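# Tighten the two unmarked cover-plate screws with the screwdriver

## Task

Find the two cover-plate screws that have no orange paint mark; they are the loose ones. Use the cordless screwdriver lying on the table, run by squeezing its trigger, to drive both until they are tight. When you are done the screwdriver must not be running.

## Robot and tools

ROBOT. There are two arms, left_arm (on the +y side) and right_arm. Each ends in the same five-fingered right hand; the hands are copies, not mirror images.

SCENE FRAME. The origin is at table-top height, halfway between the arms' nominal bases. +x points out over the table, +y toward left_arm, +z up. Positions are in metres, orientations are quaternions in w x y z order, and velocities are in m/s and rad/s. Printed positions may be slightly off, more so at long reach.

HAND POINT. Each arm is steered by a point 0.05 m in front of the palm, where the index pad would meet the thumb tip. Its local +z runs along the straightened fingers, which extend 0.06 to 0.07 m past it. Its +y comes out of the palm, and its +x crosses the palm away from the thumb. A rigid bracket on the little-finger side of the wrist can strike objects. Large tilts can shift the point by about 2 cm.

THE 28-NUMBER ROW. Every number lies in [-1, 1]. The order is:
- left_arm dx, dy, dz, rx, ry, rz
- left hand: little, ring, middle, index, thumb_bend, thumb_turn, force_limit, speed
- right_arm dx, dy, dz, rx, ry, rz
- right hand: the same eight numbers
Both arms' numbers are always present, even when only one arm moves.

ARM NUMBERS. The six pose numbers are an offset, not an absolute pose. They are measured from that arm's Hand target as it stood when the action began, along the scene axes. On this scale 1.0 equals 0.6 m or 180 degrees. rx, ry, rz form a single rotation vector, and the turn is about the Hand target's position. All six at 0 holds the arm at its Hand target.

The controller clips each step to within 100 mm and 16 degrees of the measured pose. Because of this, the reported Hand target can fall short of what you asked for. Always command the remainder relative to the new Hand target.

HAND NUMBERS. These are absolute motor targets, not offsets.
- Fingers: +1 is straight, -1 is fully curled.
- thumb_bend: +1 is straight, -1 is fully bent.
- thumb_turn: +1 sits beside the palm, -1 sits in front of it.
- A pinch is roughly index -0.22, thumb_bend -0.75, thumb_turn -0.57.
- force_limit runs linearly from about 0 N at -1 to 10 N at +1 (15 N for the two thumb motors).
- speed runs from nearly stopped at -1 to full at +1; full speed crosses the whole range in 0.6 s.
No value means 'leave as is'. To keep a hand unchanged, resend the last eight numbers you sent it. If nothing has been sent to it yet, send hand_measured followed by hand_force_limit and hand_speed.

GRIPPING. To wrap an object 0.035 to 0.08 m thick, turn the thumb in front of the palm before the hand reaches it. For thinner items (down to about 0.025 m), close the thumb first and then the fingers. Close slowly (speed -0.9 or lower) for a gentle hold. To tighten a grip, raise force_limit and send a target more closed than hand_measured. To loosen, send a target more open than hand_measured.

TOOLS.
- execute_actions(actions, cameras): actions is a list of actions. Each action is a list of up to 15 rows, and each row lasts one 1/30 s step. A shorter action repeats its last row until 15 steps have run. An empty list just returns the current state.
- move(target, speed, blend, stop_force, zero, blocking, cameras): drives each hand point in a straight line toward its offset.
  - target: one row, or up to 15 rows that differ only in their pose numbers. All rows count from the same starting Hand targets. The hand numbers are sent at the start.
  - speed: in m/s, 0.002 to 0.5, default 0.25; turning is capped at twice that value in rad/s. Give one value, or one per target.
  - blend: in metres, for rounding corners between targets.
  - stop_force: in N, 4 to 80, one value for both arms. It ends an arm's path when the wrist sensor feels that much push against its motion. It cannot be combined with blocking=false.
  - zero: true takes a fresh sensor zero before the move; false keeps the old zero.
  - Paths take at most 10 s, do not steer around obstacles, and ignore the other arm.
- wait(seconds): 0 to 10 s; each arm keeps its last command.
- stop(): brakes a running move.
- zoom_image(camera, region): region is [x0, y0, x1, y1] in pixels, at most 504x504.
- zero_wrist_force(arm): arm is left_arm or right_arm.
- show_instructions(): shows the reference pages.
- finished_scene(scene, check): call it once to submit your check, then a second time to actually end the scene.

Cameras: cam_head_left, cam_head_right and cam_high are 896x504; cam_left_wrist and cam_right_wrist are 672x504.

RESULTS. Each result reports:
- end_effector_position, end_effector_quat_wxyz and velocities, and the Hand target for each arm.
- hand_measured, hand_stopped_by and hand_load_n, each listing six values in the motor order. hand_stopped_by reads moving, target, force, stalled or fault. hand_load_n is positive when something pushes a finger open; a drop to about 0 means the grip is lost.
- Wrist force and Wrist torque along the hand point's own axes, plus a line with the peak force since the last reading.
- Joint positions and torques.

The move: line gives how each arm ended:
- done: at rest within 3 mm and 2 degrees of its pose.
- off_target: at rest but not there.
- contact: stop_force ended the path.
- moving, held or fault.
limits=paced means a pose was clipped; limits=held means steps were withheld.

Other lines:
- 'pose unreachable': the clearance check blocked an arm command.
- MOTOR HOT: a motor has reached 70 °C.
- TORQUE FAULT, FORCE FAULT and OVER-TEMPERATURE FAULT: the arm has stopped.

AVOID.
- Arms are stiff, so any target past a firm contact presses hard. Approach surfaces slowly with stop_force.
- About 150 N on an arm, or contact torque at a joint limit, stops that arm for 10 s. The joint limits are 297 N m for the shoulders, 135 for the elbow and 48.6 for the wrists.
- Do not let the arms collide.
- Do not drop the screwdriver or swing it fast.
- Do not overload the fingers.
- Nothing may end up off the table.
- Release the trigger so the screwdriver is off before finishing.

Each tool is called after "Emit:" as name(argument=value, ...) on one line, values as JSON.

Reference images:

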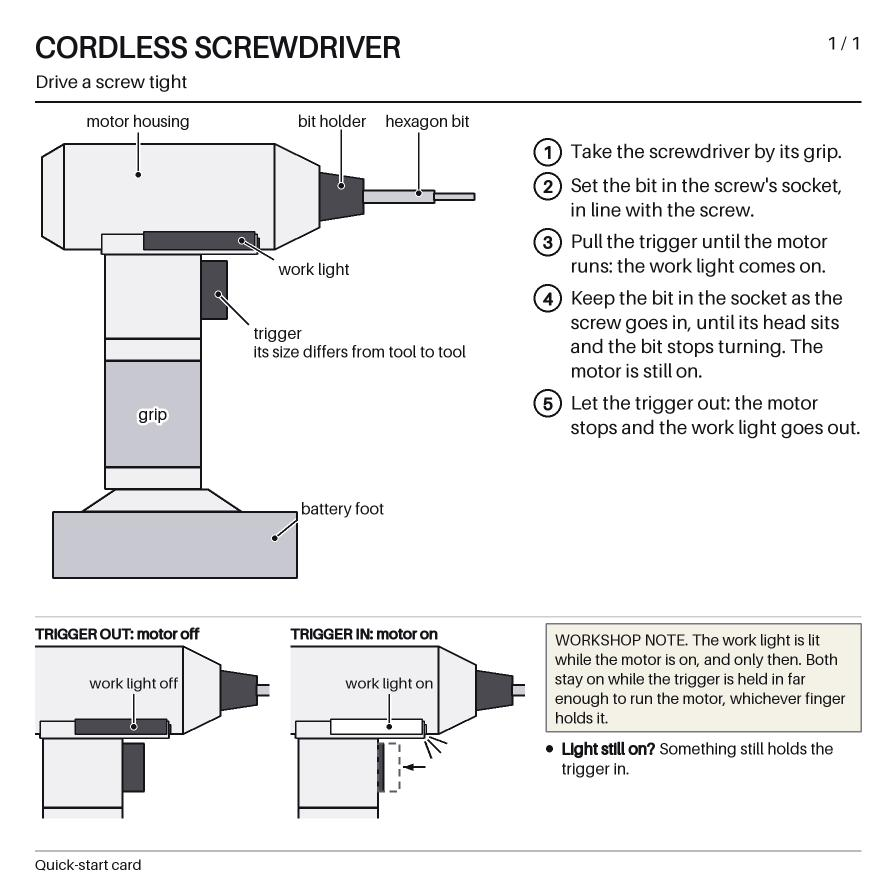

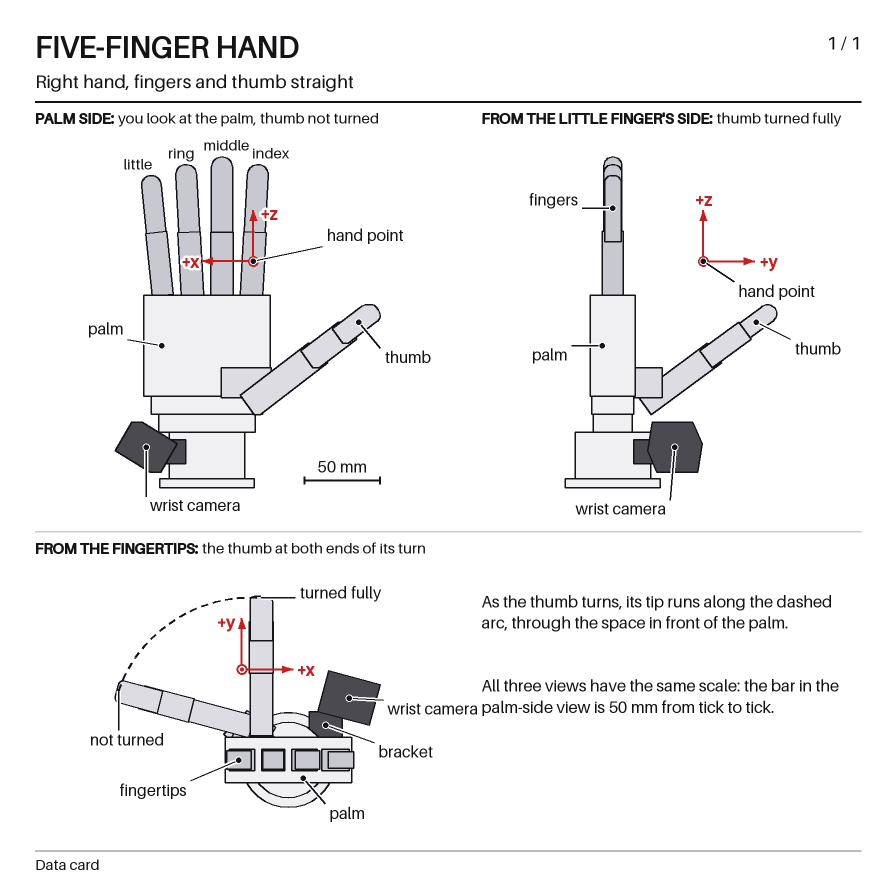

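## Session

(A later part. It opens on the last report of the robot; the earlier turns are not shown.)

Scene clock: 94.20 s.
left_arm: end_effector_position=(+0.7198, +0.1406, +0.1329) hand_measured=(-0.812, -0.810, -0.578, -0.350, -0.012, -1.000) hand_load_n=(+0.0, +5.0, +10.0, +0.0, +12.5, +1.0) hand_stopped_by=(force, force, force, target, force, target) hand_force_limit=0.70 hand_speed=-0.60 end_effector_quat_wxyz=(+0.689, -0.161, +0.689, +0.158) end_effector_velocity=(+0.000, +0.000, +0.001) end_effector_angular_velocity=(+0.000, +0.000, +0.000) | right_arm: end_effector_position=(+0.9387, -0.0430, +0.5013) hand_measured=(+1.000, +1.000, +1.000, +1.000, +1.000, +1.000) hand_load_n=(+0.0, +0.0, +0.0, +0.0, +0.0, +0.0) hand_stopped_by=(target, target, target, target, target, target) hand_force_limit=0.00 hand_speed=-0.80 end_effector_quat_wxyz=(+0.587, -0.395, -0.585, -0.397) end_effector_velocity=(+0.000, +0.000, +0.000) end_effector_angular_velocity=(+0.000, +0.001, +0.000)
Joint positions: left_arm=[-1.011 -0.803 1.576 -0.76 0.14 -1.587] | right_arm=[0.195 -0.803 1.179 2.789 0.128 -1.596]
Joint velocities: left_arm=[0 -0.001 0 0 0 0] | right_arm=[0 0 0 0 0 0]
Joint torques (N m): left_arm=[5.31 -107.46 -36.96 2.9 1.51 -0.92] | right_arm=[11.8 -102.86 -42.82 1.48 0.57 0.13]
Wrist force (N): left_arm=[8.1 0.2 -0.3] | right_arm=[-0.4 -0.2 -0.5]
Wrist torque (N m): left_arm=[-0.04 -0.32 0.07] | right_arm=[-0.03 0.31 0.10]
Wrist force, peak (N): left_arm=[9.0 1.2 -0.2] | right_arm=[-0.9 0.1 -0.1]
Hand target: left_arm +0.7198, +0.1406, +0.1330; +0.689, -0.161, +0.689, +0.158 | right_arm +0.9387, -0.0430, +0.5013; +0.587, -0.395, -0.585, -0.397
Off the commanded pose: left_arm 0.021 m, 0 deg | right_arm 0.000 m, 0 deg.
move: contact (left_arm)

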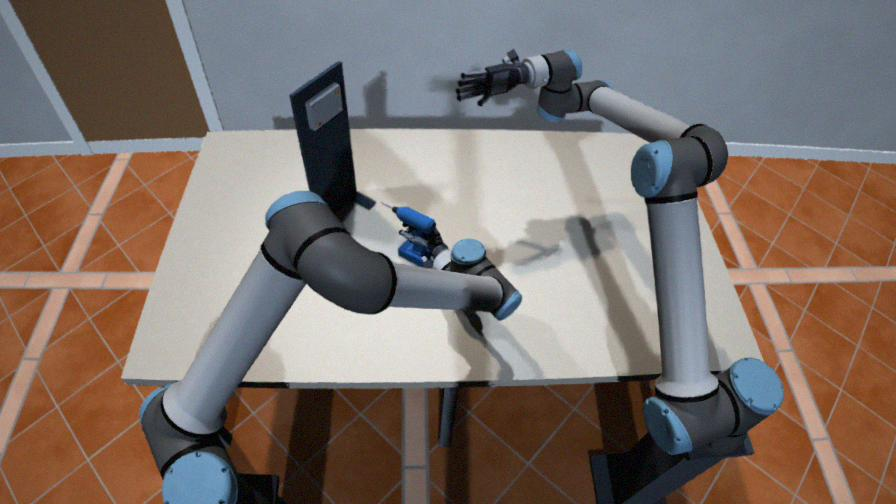

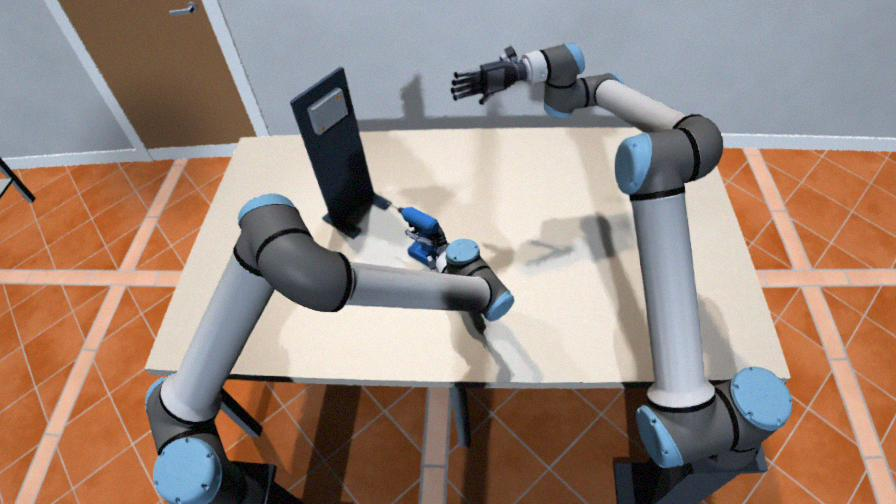

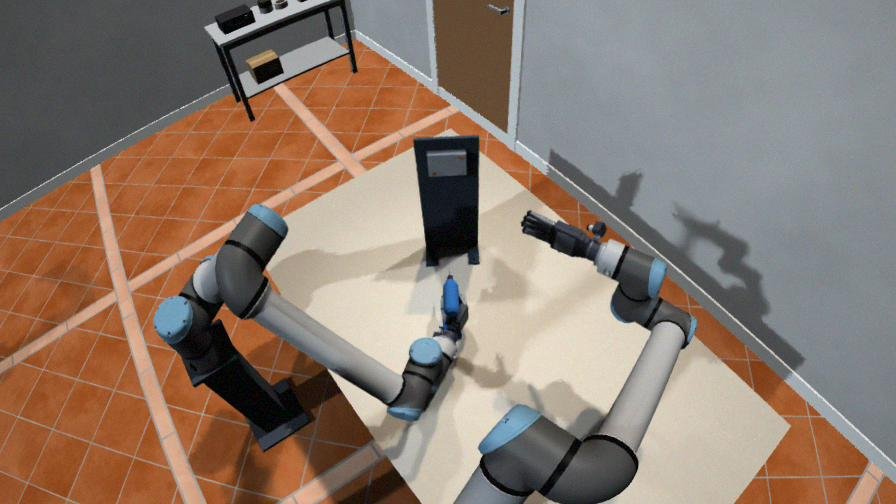

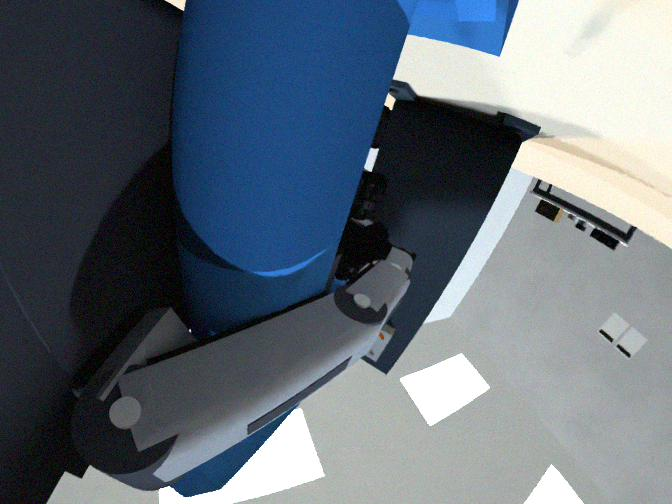

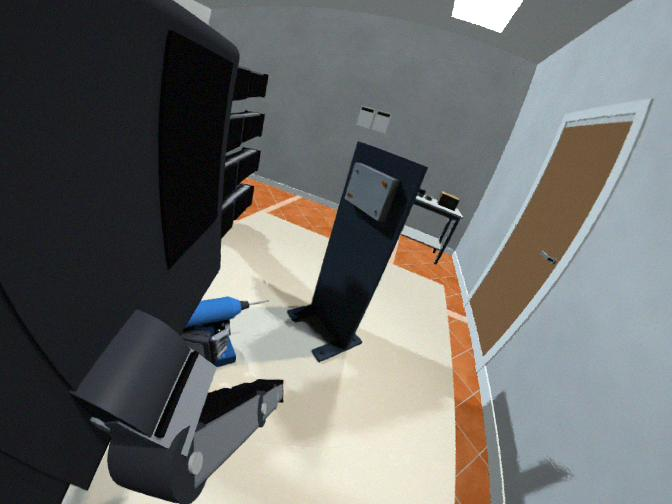

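Emit:
move(target=[0,0,-0.04,0,0,0,-1,-1,-0.97,-0.35,-1,-1,0.7,-0.6,0,0,0,0,0,0,1,1,1,1,1,1,0,-0.8], speed=0.01, stop_force=8)

Scene clock: 95.17 s.
left_arm: end_effector_position=(+0.7198, +0.1406, +0.1323) hand_measured=(-0.812, -0.810, -0.578, -0.350, -0.012, -1.000) hand_load_n=(+0.0, +6.0, +10.0, +0.0, +12.5, +1.5) hand_stopped_by=(force, force, force, target, force, target) hand_force_limit=0.70 hand_speed=-0.60 end_effector_quat_wxyz=(+0.689, -0.161, +0.689, +0.158) end_effector_velocity=(+0.000, +0.001, +0.000) end_effector_angular_velocity=(-0.001, +0.000, +0.001) | right_arm: end_effector_position=(+0.9387, -0.0430, +0.5013) hand_measured=(+1.000, +1.000, +1.000, +1.000, +1.000, +1.000) hand_load_n=(+0.0, +0.0, +0.0, +0.0, +0.0, +0.0) hand_stopped_by=(target, target, target, target, target, target) hand_force_limit=0.00 hand_speed=-0.80 end_effector_quat_wxyz=(+0.587, -0.395, -0.585, -0.397) end_effector_velocity=(+0.001, +0.000, -0.002) end_effector_angular_velocity=(-0.001, +0.003, +0.000)
Joint positions: left_arm=[-1.011 -0.802 1.576 -0.761 0.14 -1.587] | right_arm=[0.195 -0.803 1.179 2.789 0.128 -1.596]
Joint velocities: left_arm=[0.001 0 0 0 0 0] | right_arm=[0 0.002 0 0.001 0 0]
Joint torques (N m): left_arm=[6.04 -108.46 -36.35 3.04 1.36 2.66] | right_arm=[11.3 -103.38 -41.99 1.38 0.66 0.13]
Wrist force (N): left_arm=[6.5 -0.3 0.1] | right_arm=[-0.7 0.0 -0.2]
Wrist torque (N m): left_arm=[-0.05 -0.39 -0.02] | right_arm=[-0.02 0.34 0.09]
Wrist force, peak (N): left_arm=[8.6 0.4 -0.1] | right_arm=[-0.6 0.5 -0.4]
Hand target: left_arm +0.7198, +0.1406, +0.1323; +0.689, -0.161, +0.689, +0.158 | right_arm +0.9387, -0.0430, +0.5013; +0.587, -0.395, -0.585, -0.397
Off the commanded pose: left_arm 0.023 m, 0 deg | right_arm 0.000 m, 0 deg.
move: contact (left_arm)

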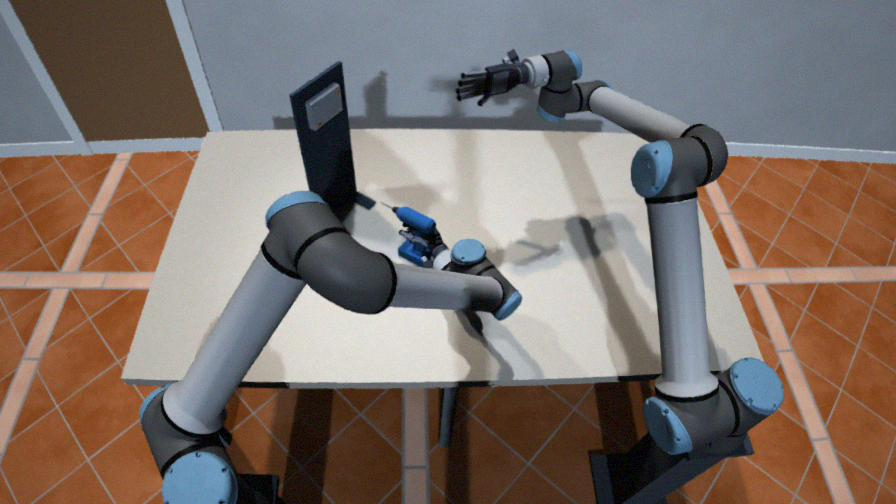

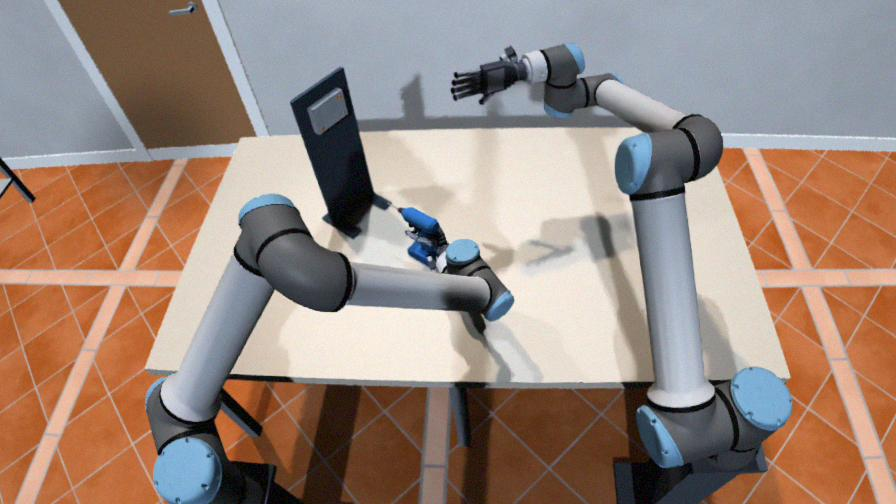

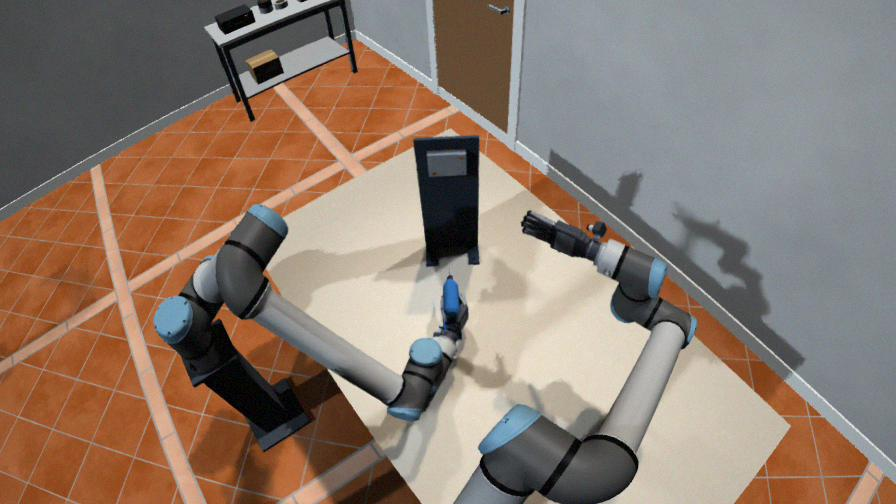

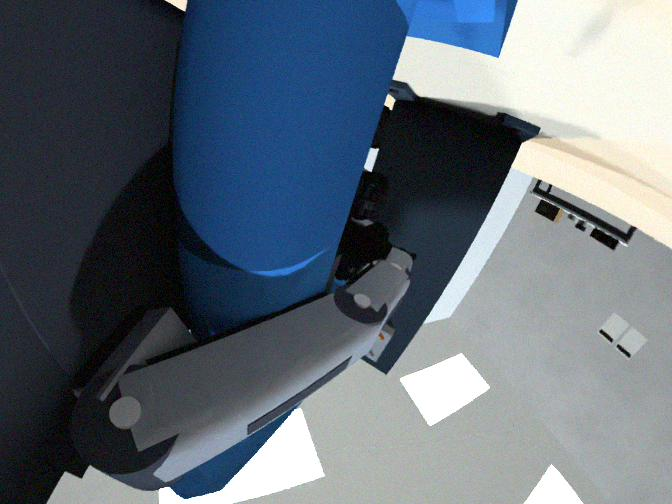

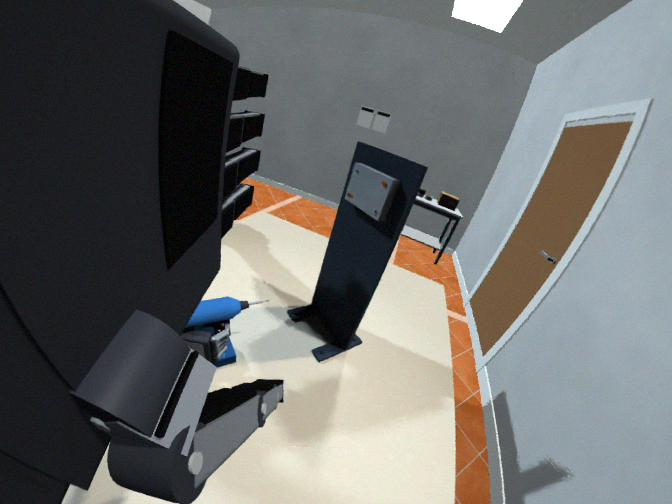

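Emit:
zoom_image(camera="cam_right_wrist", region=[170, 270, 320, 380])

Emit:
zoom_image(camera="cam_head_right", region=[370, 190, 500, 290])

Emit:
zoom_image(camera="cam_high", region=[400, 260, 500, 360])

Scaled by 3.360 from the camera's 672x504 image, which has a finer 960x720 frame.

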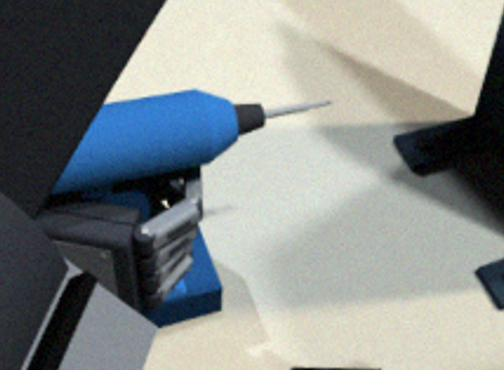

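Scaled by 3.877.

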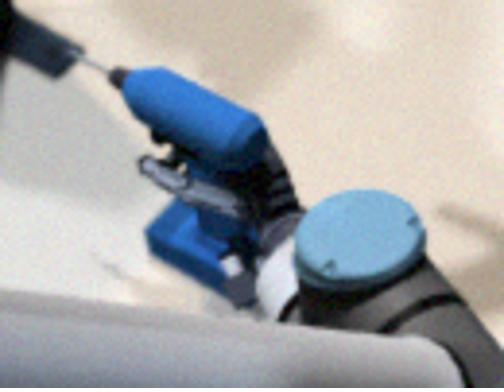

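Scaled by 5.040.

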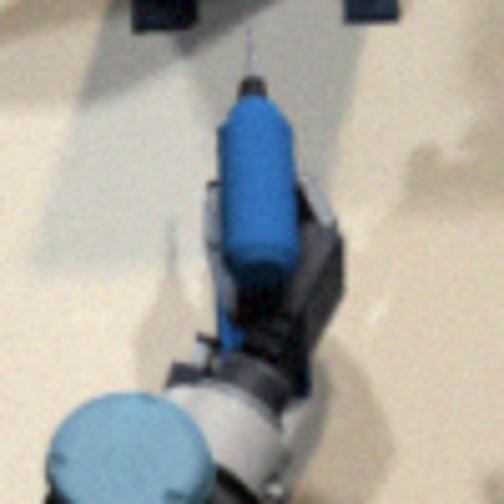

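Emit:
move(target=[0,0,-0.03,0,0,0,-1,-1,-0.97,-0.35,-1,-1,0.7,-0.6,0,0,0,0,0,0,1,1,1,1,1,1,0,-0.8], speed=0.008, stop_force=12, cameras=["cam_high","cam_right_wrist"])

Scene clock: 97.23 s.
left_arm: end_effector_position=(+0.7198, +0.1406, +0.1309) hand_measured=(-0.812, -0.810, -0.578, -0.350, -0.012, -1.000) hand_load_n=(+3.0, +8.0, +9.5, +0.0, +12.5, +1.5) hand_stopped_by=(force, force, force, target, force, target) hand_force_limit=0.70 hand_speed=-0.60 end_effector_quat_wxyz=(+0.689, -0.161, +0.689, +0.158) end_effector_velocity=(+0.001, +0.001, +0.000) end_effector_angular_velocity=(+0.000, +0.000, +0.001) | right_arm: end_effector_position=(+0.9387, -0.0430, +0.5013) hand_measured=(+1.000, +1.000, +1.000, +1.000, +1.000, +1.000) hand_load_n=(+0.0, +0.0, +0.0, +0.0, +0.0, +0.0) hand_stopped_by=(target, target, target, target, target, target) hand_force_limit=0.00 hand_speed=-0.80 end_effector_quat_wxyz=(+0.587, -0.395, -0.585, -0.397) end_effector_velocity=(+0.000, +0.000, -0.001) end_effector_angular_velocity=(+0.000, +0.001, +0.000)
Joint positions: left_arm=[-1.011 -0.801 1.576 -0.762 0.14 -1.587] | right_arm=[0.195 -0.803 1.179 2.789 0.128 -1.596]
Joint velocities: left_arm=[0.001 0 0 -0.001 0 0.001] | right_arm=[0 0 0 0 0 0]
Joint torques (N m): left_arm=[7.49 -102.71 -27.9 2.79 1.5 2.08] | right_arm=[11.69 -102.56 -42.35 1.43 0.67 0.13]
Wrist force (N): left_arm=[4.3 0.2 1.1] | right_arm=[-0.1 -0.3 -0.6]
Wrist torque (N m): left_arm=[-0.07 -0.66 0.02] | right_arm=[-0.05 0.26 0.12]
Wrist force, peak (N): left_arm=[7.3 -0.1 0.1] | right_arm=[-0.3 0.5 -0.8]
Hand target: left_arm +0.7198, +0.1405, +0.1309; +0.689, -0.161, +0.689, +0.158 | right_arm +0.9387, -0.0430, +0.5013; +0.587, -0.395, -0.585, -0.397
Off the commanded pose: left_arm 0.017 m, 0 deg | right_arm 0.000 m, 0 deg.
move: contact (left_arm)
Images, in order (width x height): cam_high 896x504, cam_right_wrist 672x504.

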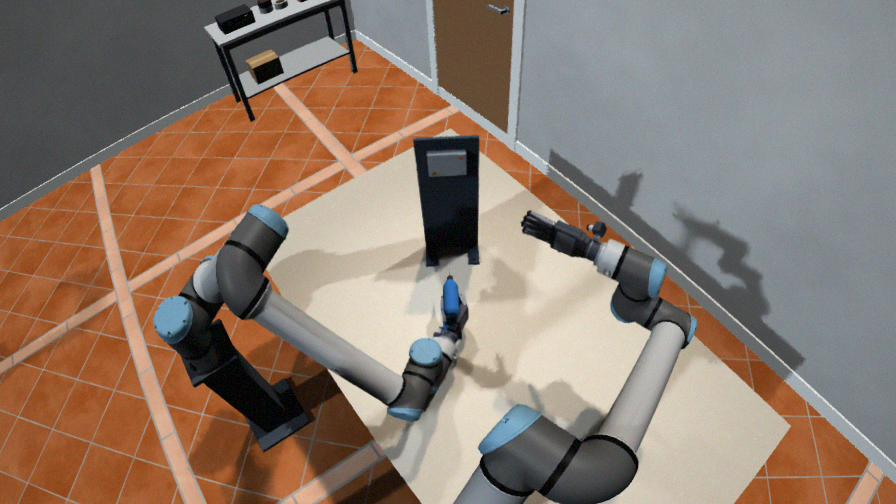

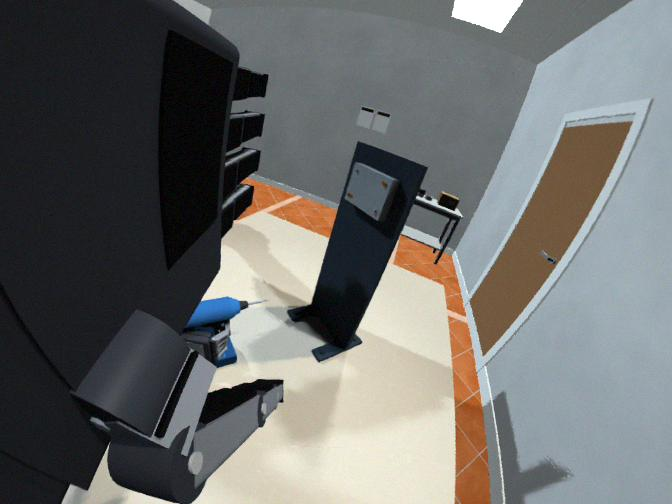

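Emit:
move(target=[0,0,0.025,0.0195,-0.04,0,-1,-1,-0.97,-0.35,-1,-1,0.7,-0.6,0,0,0,0,0,0,1,1,1,1,1,1,0,-0.8], speed=0.1, cameras=[])

Emit:
move(target=[0,0,-0.06,0,0,0,-1,-1,-0.97,-0.35,-1,-1,0.7,-0.6,0,0,0,0,0,0,1,1,1,1,1,1,0,-0.8], speed=0.012, stop_force=6)

Scene clock: 98.97 s.
left_arm: end_effector_position=(+0.7200, +0.1406, +0.1457) hand_measured=(-0.812, -0.810, -0.578, -0.350, -0.012, -1.000) hand_load_n=(+0.0, +5.5, +10.5, +0.0, +12.0, +2.0) hand_stopped_by=(force, force, force, target, force, target) hand_force_limit=0.70 hand_speed=-0.60 end_effector_quat_wxyz=(+0.735, -0.149, +0.640, +0.168) end_effector_velocity=(+0.000, +0.000, -0.001) end_effector_angular_velocity=(+0.003, +0.002, +0.000) | right_arm: end_effector_position=(+0.9387, -0.0430, +0.5013) hand_measured=(+1.000, +1.000, +1.000, +1.000, +1.000, +1.000) hand_load_n=(+0.5, +0.0, +0.0, +0.0, +0.0, +0.0) hand_stopped_by=(target, target, target, target, target, target) hand_force_limit=0.00 hand_speed=-0.80 end_effector_quat_wxyz=(+0.587, -0.395, -0.585, -0.397) end_effector_velocity=(+0.000, +0.000, +0.000) end_effector_angular_velocity=(+0.000, +0.000, +0.000)
Joint positions: left_arm=[-1.003 -0.82 1.763 -1.694 0.201 -0.833] | right_arm=[0.195 -0.803 1.179 2.789 0.128 -1.596]
Joint velocities: left_arm=[0 0.001 0 0.002 0 0] | right_arm=[0 0 0 0 0 0]
Joint torques (N m): left_arm=[-1.16 -101.96 -20.86 0.34 0.91 -3.46] | right_arm=[12.05 -103.26 -41.87 1.46 0.53 0.36]
Wrist force (N): left_arm=[9.5 0.2 -1.4] | right_arm=[-0.4 0.1 -0.4]
Wrist torque (N m): left_arm=[-0.07 -0.35 0.12] | right_arm=[0.00 0.31 0.12]
Wrist force, peak (N): left_arm=[10.0 0.1 -0.4] | right_arm=[-0.5 -0.3 -0.6]
Hand target: left_arm +0.7199, +0.1406, +0.1458; +0.735, -0.149, +0.640, +0.168 | right_arm +0.9387, -0.0430, +0.5013; +0.587, -0.395, -0.585, -0.397
Off the commanded pose: left_arm 0.000 m, 0 deg | right_arm 0.000 m, 0 deg.
move: done
No camera images: "cameras" was empty.

Scene clock: 100.53 s.
left_arm: end_effector_position=(+0.7199, +0.1407, +0.1404) hand_measured=(-0.812, -0.810, -0.578, -0.350, -0.012, -1.000) hand_load_n=(+0.0, +4.0, +10.5, +0.0, +12.5, +2.0) hand_stopped_by=(force, force, force, target, force, target) hand_force_limit=0.70 hand_speed=-0.60 end_effector_quat_wxyz=(+0.735, -0.149, +0.640, +0.168) end_effector_velocity=(+0.000, +0.000, +0.000) end_effector_angular_velocity=(-0.001, -0.001, +0.000) | right_arm: end_effector_position=(+0.9387, -0.0430, +0.5013) hand_measured=(+1.000, +1.000, +1.000, +1.000, +1.000, +1.000) hand_load_n=(+0.0, +0.5, +0.0, +0.0, +0.0, +0.0) hand_stopped_by=(target, target, target, target, target, target) hand_force_limit=0.00 hand_speed=-0.80 end_effector_quat_wxyz=(+0.587, -0.395, -0.585, -0.397) end_effector_velocity=(+0.000, +0.000, +0.000) end_effector_angular_velocity=(+0.000, +0.000, +0.000)
Joint positions: left_arm=[-1.003 -0.813 1.763 -1.701 0.201 -0.833] | right_arm=[0.195 -0.803 1.179 2.789 0.128 -1.596]
Joint velocities: left_arm=[0 0 0 -0.001 0 0.001] | right_arm=[0 0 0 0 0 0]
Joint torques (N m): left_arm=[-5.47 -104.06 -20.06 -1.06 1.45 -1.62] | right_arm=[10.59 -103.84 -42.2 1.37 0.55 0.28]
Wrist force (N): left_arm=[9.3 0.3 -1.7] | right_arm=[-0.7 0.2 -0.3]
Wrist torque (N m): left_arm=[-0.03 -0.31 0.12] | right_arm=[0.01 0.35 0.10]
Wrist force, peak (N): left_arm=[9.4 0.5 -1.5] | right_arm=[-0.6 0.0 -0.7]
Hand target: left_arm +0.7199, +0.1407, +0.1404; +0.735, -0.149, +0.640, +0.168 | right_arm +0.9387, -0.0430, +0.5013; +0.587, -0.395, -0.585, -0.397
Off the commanded pose: left_arm 0.031 m, 0 deg | right_arm 0.000 m, 0 deg.
move: contact (left_arm)

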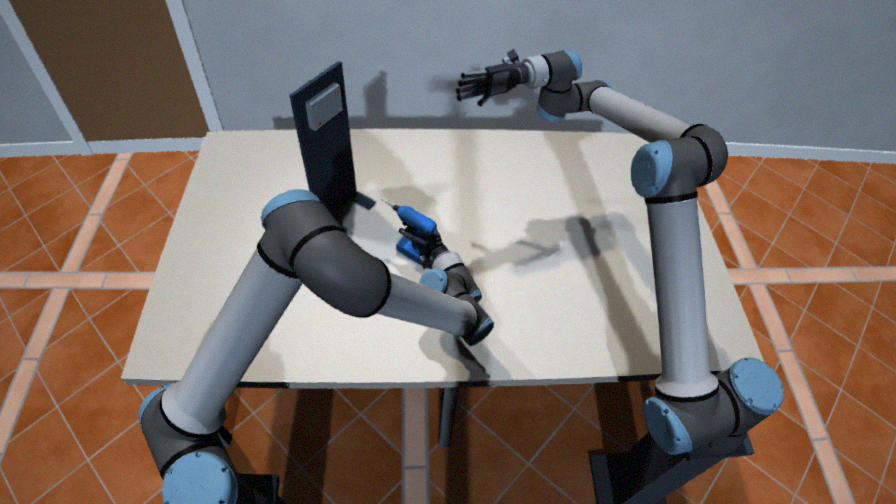

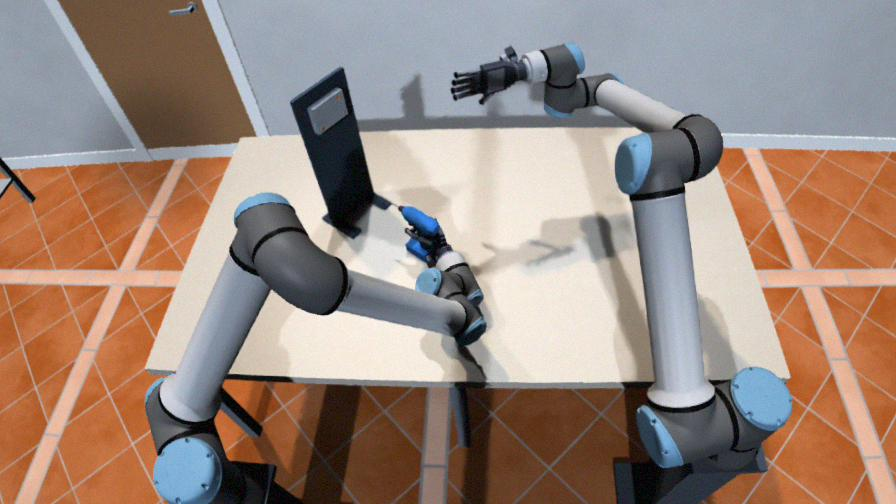

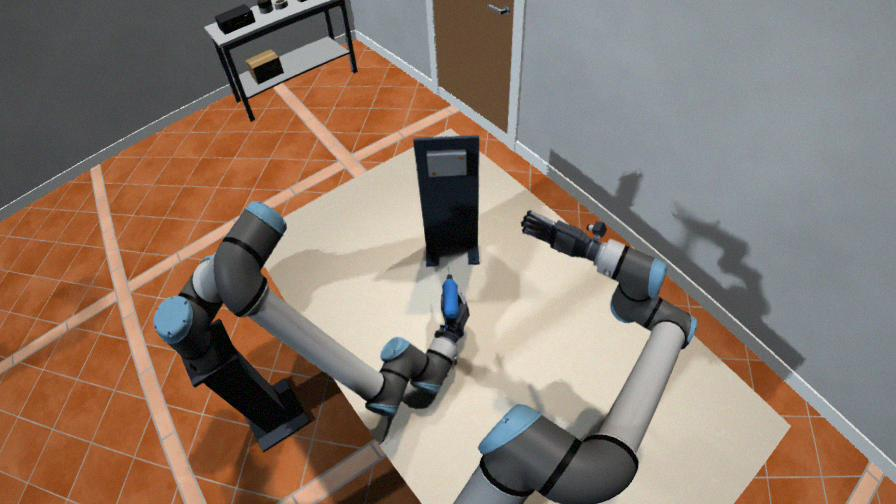

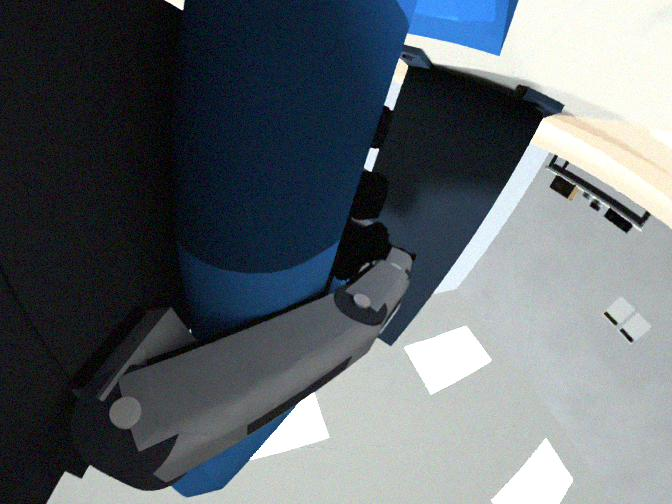

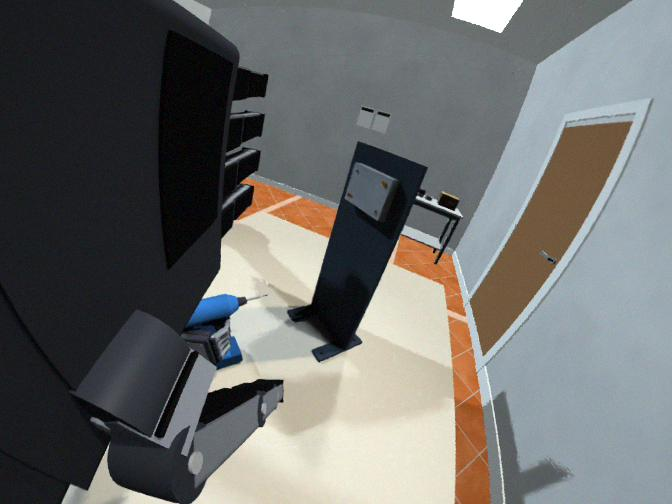

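Emit:
move(target=[0,0,-0.03,0,0,0,-1,-1,-0.97,-0.35,-1,-1,0.7,-0.6,0,0,0,0,0,0,1,1,1,1,1,1,0,-0.8], speed=0.008, stop_force=12, cameras=["cam_right_wrist"])

Scene clock: 102.77 s.
left_arm: end_effector_position=(+0.7199, +0.1407, +0.1325) hand_measured=(-0.812, -0.810, -0.578, -0.350, -0.012, -1.000) hand_load_n=(+0.5, +0.0, +10.5, +0.0, +12.5, +2.5) hand_stopped_by=(force, force, force, target, force, target) hand_force_limit=0.70 hand_speed=-0.60 end_effector_quat_wxyz=(+0.735, -0.149, +0.640, +0.168) end_effector_velocity=(+0.000, +0.000, +0.000) end_effector_angular_velocity=(+0.000, +0.000, +0.001) | right_arm: end_effector_position=(+0.9387, -0.0430, +0.5013) hand_measured=(+1.000, +1.000, +1.000, +1.000, +1.000, +1.000) hand_load_n=(+0.0, +0.0, +0.0, +0.0, +0.0, +0.0) hand_stopped_by=(target, target, target, target, target, target) hand_force_limit=0.00 hand_speed=-0.80 end_effector_quat_wxyz=(+0.587, -0.395, -0.585, -0.397) end_effector_velocity=(+0.000, +0.000, +0.000) end_effector_angular_velocity=(+0.000, +0.000, +0.000)
Joint positions: left_arm=[-1.003 -0.803 1.762 -1.711 0.201 -0.834] | right_arm=[0.195 -0.803 1.179 2.789 0.128 -1.596]
Joint velocities: left_arm=[0 0 0 0 0 0] | right_arm=[0 0 0 0 0 0]
Joint torques (N m): left_arm=[3.21 -100.24 -24.94 -0.1 1.45 -2.93] | right_arm=[11.94 -104.52 -42.36 1.41 0.54 0.17]
Wrist force (N): left_arm=[3.3 0.1 -1.6] | right_arm=[-0.4 -0.1 -0.2]
Wrist torque (N m): left_arm=[0.00 -0.14 0.04] | right_arm=[-0.05 0.31 0.10]
Wrist force, peak (N): left_arm=[9.4 0.4 -1.3] | right_arm=[-0.5 0.6 -0.6]
Hand target: left_arm +0.7199, +0.1407, +0.1325; +0.735, -0.149, +0.640, +0.168 | right_arm +0.9387, -0.0430, +0.5013; +0.587, -0.395, -0.585, -0.397
Off the commanded pose: left_arm 0.010 m, 0 deg | right_arm 0.000 m, 0 deg.
move: contact (left_arm)
Images, in order (width x height): cam_right_wrist 672x504.

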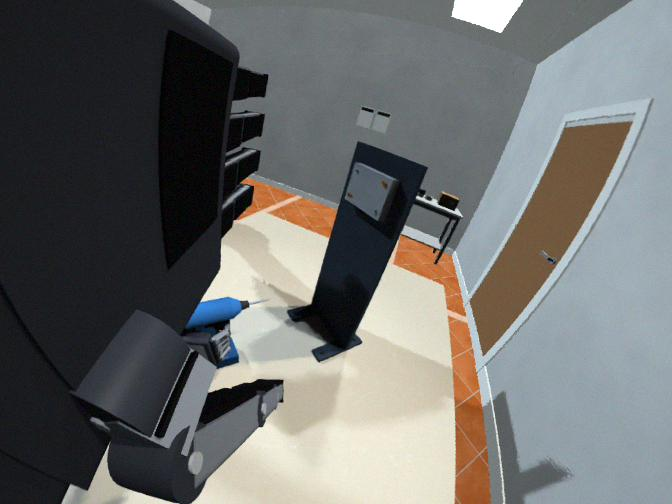

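Emit:
move(target=[0,0,0.018,-0.0146,0.030,0,-1,-1,-0.97,-0.35,-1,-1,0.7,-0.6,0,0,0,0,0,0,1,1,1,1,1,1,0,-0.8], speed=0.08, cameras=[])

Emit:
move(target=[0,0,-0.05,0,0,0,-1,-1,-0.97,-0.35,-1,-1,0.7,-0.6,0,0,0,0,0,0,1,1,1,1,1,1,0,-0.8], speed=0.01, stop_force=10, cameras=["cam_right_wrist"])

Scene clock: 104.33 s.
left_arm: end_effector_position=(+0.7199, +0.1405, +0.1435) hand_measured=(-0.812, -0.810, -0.578, -0.350, -0.012, -1.000) hand_load_n=(+0.0, +4.0, +9.5, +0.0, +12.5, +1.5) hand_stopped_by=(force, force, force, target, force, target) hand_force_limit=0.70 hand_speed=-0.60 end_effector_quat_wxyz=(+0.701, -0.158, +0.677, +0.160) end_effector_velocity=(+0.000, -0.001, +0.000) end_effector_angular_velocity=(-0.001, -0.001, +0.000) | right_arm: end_effector_position=(+0.9387, -0.0430, +0.5013) hand_measured=(+1.000, +1.000, +1.000, +1.000, +1.000, +1.000) hand_load_n=(+0.0, +0.0, +0.0, +0.0, +0.0, +0.0) hand_stopped_by=(target, target, target, target, target, target) hand_force_limit=0.00 hand_speed=-0.80 end_effector_quat_wxyz=(+0.587, -0.395, -0.585, -0.397) end_effector_velocity=(+0.000, +0.000, +0.000) end_effector_angular_velocity=(+0.000, -0.001, +0.000)
Joint positions: left_arm=[-1.01 -0.834 1.642 -1.039 0.145 -1.347] | right_arm=[0.195 -0.803 1.179 2.789 0.128 -1.596]
Joint velocities: left_arm=[0 0 0 -0.007 0 0.005] | right_arm=[0 0 0 0 0 0]
Joint torques (N m): left_arm=[-9.6 -65.79 -29.74 -4.7 0.96 3.83] | right_arm=[11.37 -103.68 -41.51 1.39 0.66 0.22]
Wrist force (N): left_arm=[9.0 0.1 -0.7] | right_arm=[-0.5 0.1 -0.3]
Wrist torque (N m): left_arm=[-0.08 -0.29 0.09] | right_arm=[0.00 0.32 0.11]
Wrist force, peak (N): left_arm=[9.4 0.5 -0.7] | right_arm=[-0.5 -0.2 -0.6]
Hand target: left_arm +0.7198, +0.1406, +0.1434; +0.700, -0.158, +0.677, +0.160 | right_arm +0.9387, -0.0430, +0.5013; +0.587, -0.395, -0.585, -0.397
Off the commanded pose: left_arm 0.000 m, 0 deg | right_arm 0.000 m, 0 deg.
move: done
No camera images: "cameras" was empty.

Scene clock: 106.77 s.
left_arm: end_effector_position=(+0.7198, +0.1406, +0.1310) hand_measured=(-0.812, -0.810, -0.578, -0.350, -0.012, -1.000) hand_load_n=(+0.0, +6.0, +10.0, +0.0, +12.5, +2.5) hand_stopped_by=(force, force, force, target, force, target) hand_force_limit=0.70 hand_speed=-0.60 end_effector_quat_wxyz=(+0.701, -0.158, +0.677, +0.160) end_effector_velocity=(+0.000, -0.001, +0.001) end_effector_angular_velocity=(-0.001, -0.001, -0.002) | right_arm: end_effector_position=(+0.9387, -0.0430, +0.5013) hand_measured=(+1.000, +1.000, +1.000, +1.000, +1.000, +1.000) hand_load_n=(+0.0, +0.5, +0.0, +0.0, +0.0, +0.0) hand_stopped_by=(target, target, target, target, target, target) hand_force_limit=0.00 hand_speed=-0.80 end_effector_quat_wxyz=(+0.587, -0.395, -0.585, -0.397) end_effector_velocity=(+0.001, +0.000, -0.001) end_effector_angular_velocity=(-0.001, +0.002, -0.001)
Joint positions: left_arm=[-1.01 -0.819 1.644 -1.055 0.145 -1.347] | right_arm=[0.195 -0.803 1.179 2.789 0.128 -1.596]
Joint velocities: left_arm=[-0.001 -0.001 0 0 0 0] | right_arm=[0 0.001 0 0.001 -0.001 0]
Joint torques (N m): left_arm=[-11.7 -101.85 -24.83 1.57 0.58 -2.09] | right_arm=[11.12 -103.38 -41.44 1.42 0.62 0.07]
Wrist force (N): left_arm=[3.8 -0.1 -0.5] | right_arm=[-0.2 -0.3 -0.5]
Wrist torque (N m): left_arm=[-0.05 -0.35 0.17] | right_arm=[-0.05 0.27 0.11]
Wrist force, peak (N): left_arm=[-11.3 2.6 -3.1] | right_arm=[-1.0 0.0 -0.3]
Hand target: left_arm +0.7198, +0.1406, +0.1310; +0.701, -0.158, +0.677, +0.160 | right_arm +0.9387, -0.0430, +0.5013; +0.587, -0.395, -0.585, -0.397
Off the commanded pose: left_arm 0.018 m, 0 deg | right_arm 0.000 m, 0 deg.
move: contact (left_arm)
Images, in order (width x height): cam_right_wrist 672x504.

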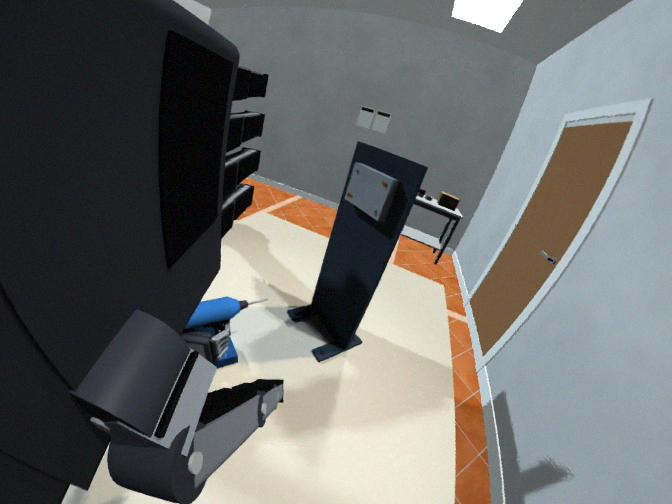

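Emit:
move(target=[0,0,0,0,0,0,-0.5,-0.5,-0.4,0,0.5,-1,0.5,-0.85,0,0,0,0,0,0,1,1,1,1,1,1,0,-0.8], speed=0.05, cameras=["cam_head_right","cam_right_wrist","cam_left_wrist"])

Scene clock: 110.47 s.
left_arm: end_effector_position=(+0.7198, +0.1406, +0.1310) hand_measured=(-0.500, -0.500, -0.400, +0.000, +0.500, -1.000) hand_load_n=(+0.0, +0.0, +0.0, +0.0, +0.0, +0.0) hand_stopped_by=(target, target, target, target, target, target) hand_force_limit=0.50 hand_speed=-0.85 end_effector_quat_wxyz=(+0.701, -0.158, +0.677, +0.160) end_effector_velocity=(+0.000, +0.000, -0.001) end_effector_angular_velocity=(-0.001, -0.001, -0.001) | right_arm: end_effector_position=(+0.9387, -0.0430, +0.5013) hand_measured=(+1.000, +1.000, +1.000, +1.000, +1.000, +1.000) hand_load_n=(+0.0, +0.0, +0.0, +0.0, +0.0, +0.0) hand_stopped_by=(target, target, target, target, target, target) hand_force_limit=0.00 hand_speed=-0.80 end_effector_quat_wxyz=(+0.587, -0.395, -0.585, -0.397) end_effector_velocity=(+0.000, +0.000, -0.001) end_effector_angular_velocity=(+0.000, +0.002, +0.000)
Joint positions: left_arm=[-1.01 -0.819 1.644 -1.055 0.145 -1.347] | right_arm=[0.195 -0.803 1.179 2.789 0.128 -1.596]
Joint velocities: left_arm=[0 0.001 0 0 0.001 -0.002] | right_arm=[0 0.001 0 0.001 0 0]
Joint torques (N m): left_arm=[-10.29 -85.79 -38.56 -1.74 0.3 -0.18] | right_arm=[11.26 -104.82 -41.76 1.42 0.65 0.13]
Wrist force (N): left_arm=[0.4 -0.8 -0.3] | right_arm=[-0.6 0.3 -0.4]
Wrist torque (N m): left_arm=[-0.16 -0.03 -0.07] | right_arm=[0.04 0.33 0.11]
Wrist force, peak (N): left_arm=[3.9 -0.6 -0.5] | right_arm=[-0.9 0.3 -0.2]
Hand target: left_arm +0.7198, +0.1406, +0.1310; +0.701, -0.158, +0.677, +0.160 | right_arm +0.9387, -0.0430, +0.5013; +0.587, -0.395, -0.585, -0.397
Off the commanded pose: left_arm 0.000 m, 0 deg | right_arm 0.000 m, 0 deg.
move: done
Images, in order (width x height): cam_head_right 896x504, cam_left_wrist 672x504, cam_right_wrist 672x504.

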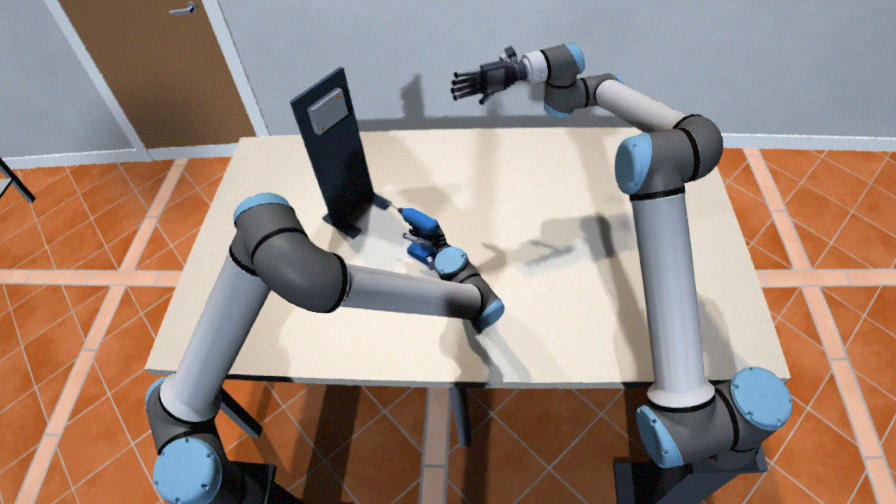

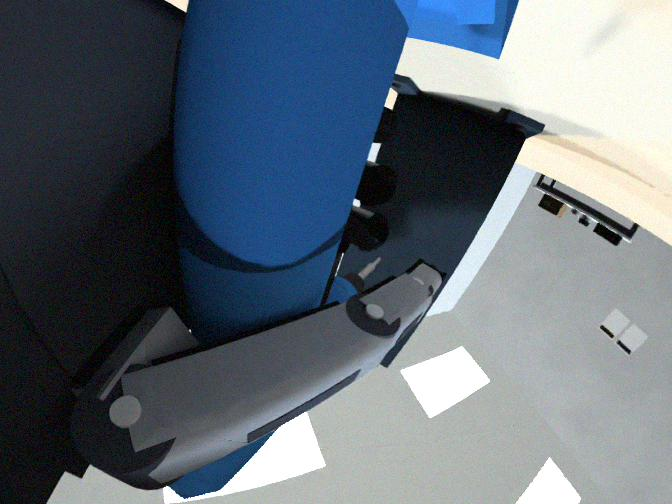

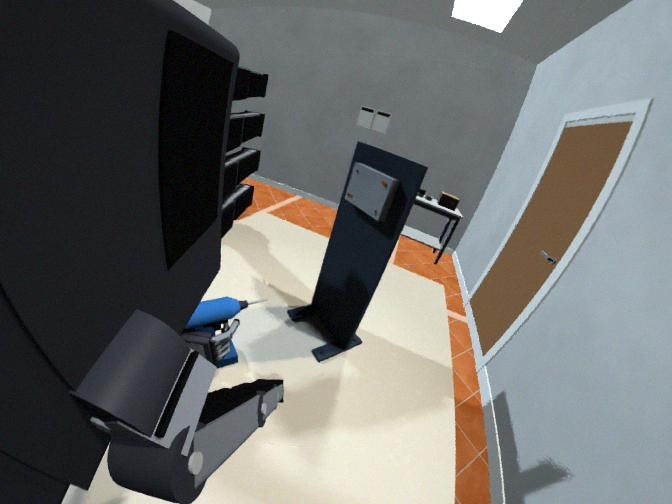

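Emit:
move(target=[0,0,0,0,0,0,1,1,1,1,1,-1,0.5,-0.7,0,0,0,0,0,0,1,1,1,1,1,1,0,-0.8], speed=0.05, cameras=["cam_left_wrist","cam_right_wrist"])

Scene clock: 113.87 s.
left_arm: end_effector_position=(+0.7198, +0.1406, +0.1310) hand_measured=(+1.000, +1.000, +1.000, +1.000, +1.000, -1.000) hand_load_n=(+0.0, +0.0, +0.0, +0.0, +0.0, -0.5) hand_stopped_by=(target, target, target, target, target, target) hand_force_limit=0.50 hand_speed=-0.70 end_effector_quat_wxyz=(+0.701, -0.158, +0.677, +0.160) end_effector_velocity=(+0.000, +0.000, +0.000) end_effector_angular_velocity=(-0.001, -0.001, +0.000) | right_arm: end_effector_position=(+0.9387, -0.0430, +0.5013) hand_measured=(+1.000, +1.000, +1.000, +1.000, +1.000, +1.000) hand_load_n=(+0.0, +0.0, +0.0, +0.0, +0.0, +0.0) hand_stopped_by=(target, target, target, target, target, target) hand_force_limit=0.00 hand_speed=-0.80 end_effector_quat_wxyz=(+0.587, -0.395, -0.585, -0.397) end_effector_velocity=(+0.000, +0.000, +0.001) end_effector_angular_velocity=(+0.000, -0.001, +0.000)
Joint positions: left_arm=[-1.01 -0.819 1.644 -1.055 0.145 -1.347] | right_arm=[0.195 -0.803 1.179 2.789 0.128 -1.596]
Joint velocities: left_arm=[0 0 0 0 0 -0.001] | right_arm=[0 -0.001 0 0 0 0]
Joint torques (N m): left_arm=[-11.06 -69.94 -36.38 -4.47 0.47 0.56] | right_arm=[12.12 -105 -41.36 1.48 0.79 0.19]
Wrist force (N): left_arm=[-0.2 -0.4 -0.4] | right_arm=[-0.2 0.2 -0.1]
Wrist torque (N m): left_arm=[-0.10 0.06 -0.08] | right_arm=[0.00 0.27 0.13]
Wrist force, peak (N): left_arm=[0.5 -0.9 -0.4] | right_arm=[-0.5 0.2 -0.8]
Hand target: left_arm +0.7198, +0.1406, +0.1310; +0.701, -0.158, +0.677, +0.160 | right_arm +0.9387, -0.0430, +0.5013; +0.587, -0.395, -0.585, -0.397
Off the commanded pose: left_arm 0.000 m, 0 deg | right_arm 0.000 m, 0 deg.
move: done
Images, in order (width x height): cam_left_wrist 672x504, cam_right_wrist 672x504.

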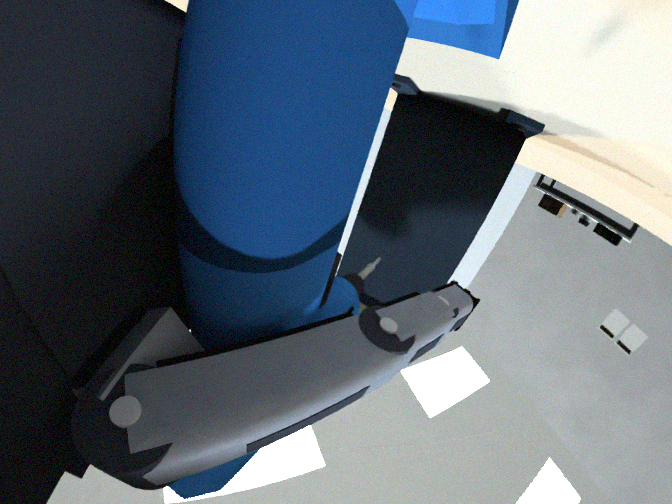

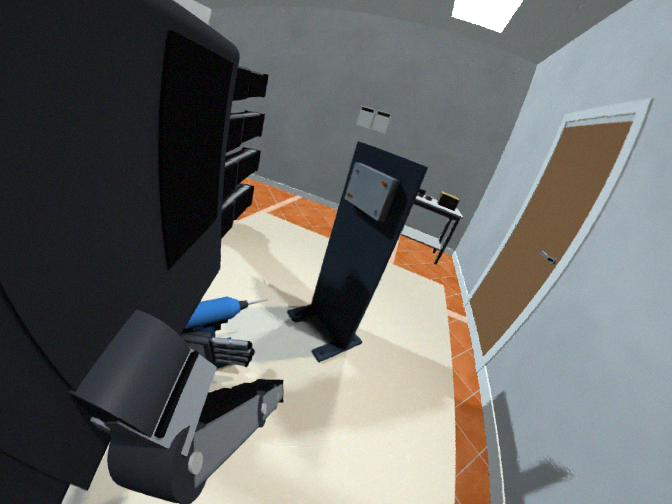

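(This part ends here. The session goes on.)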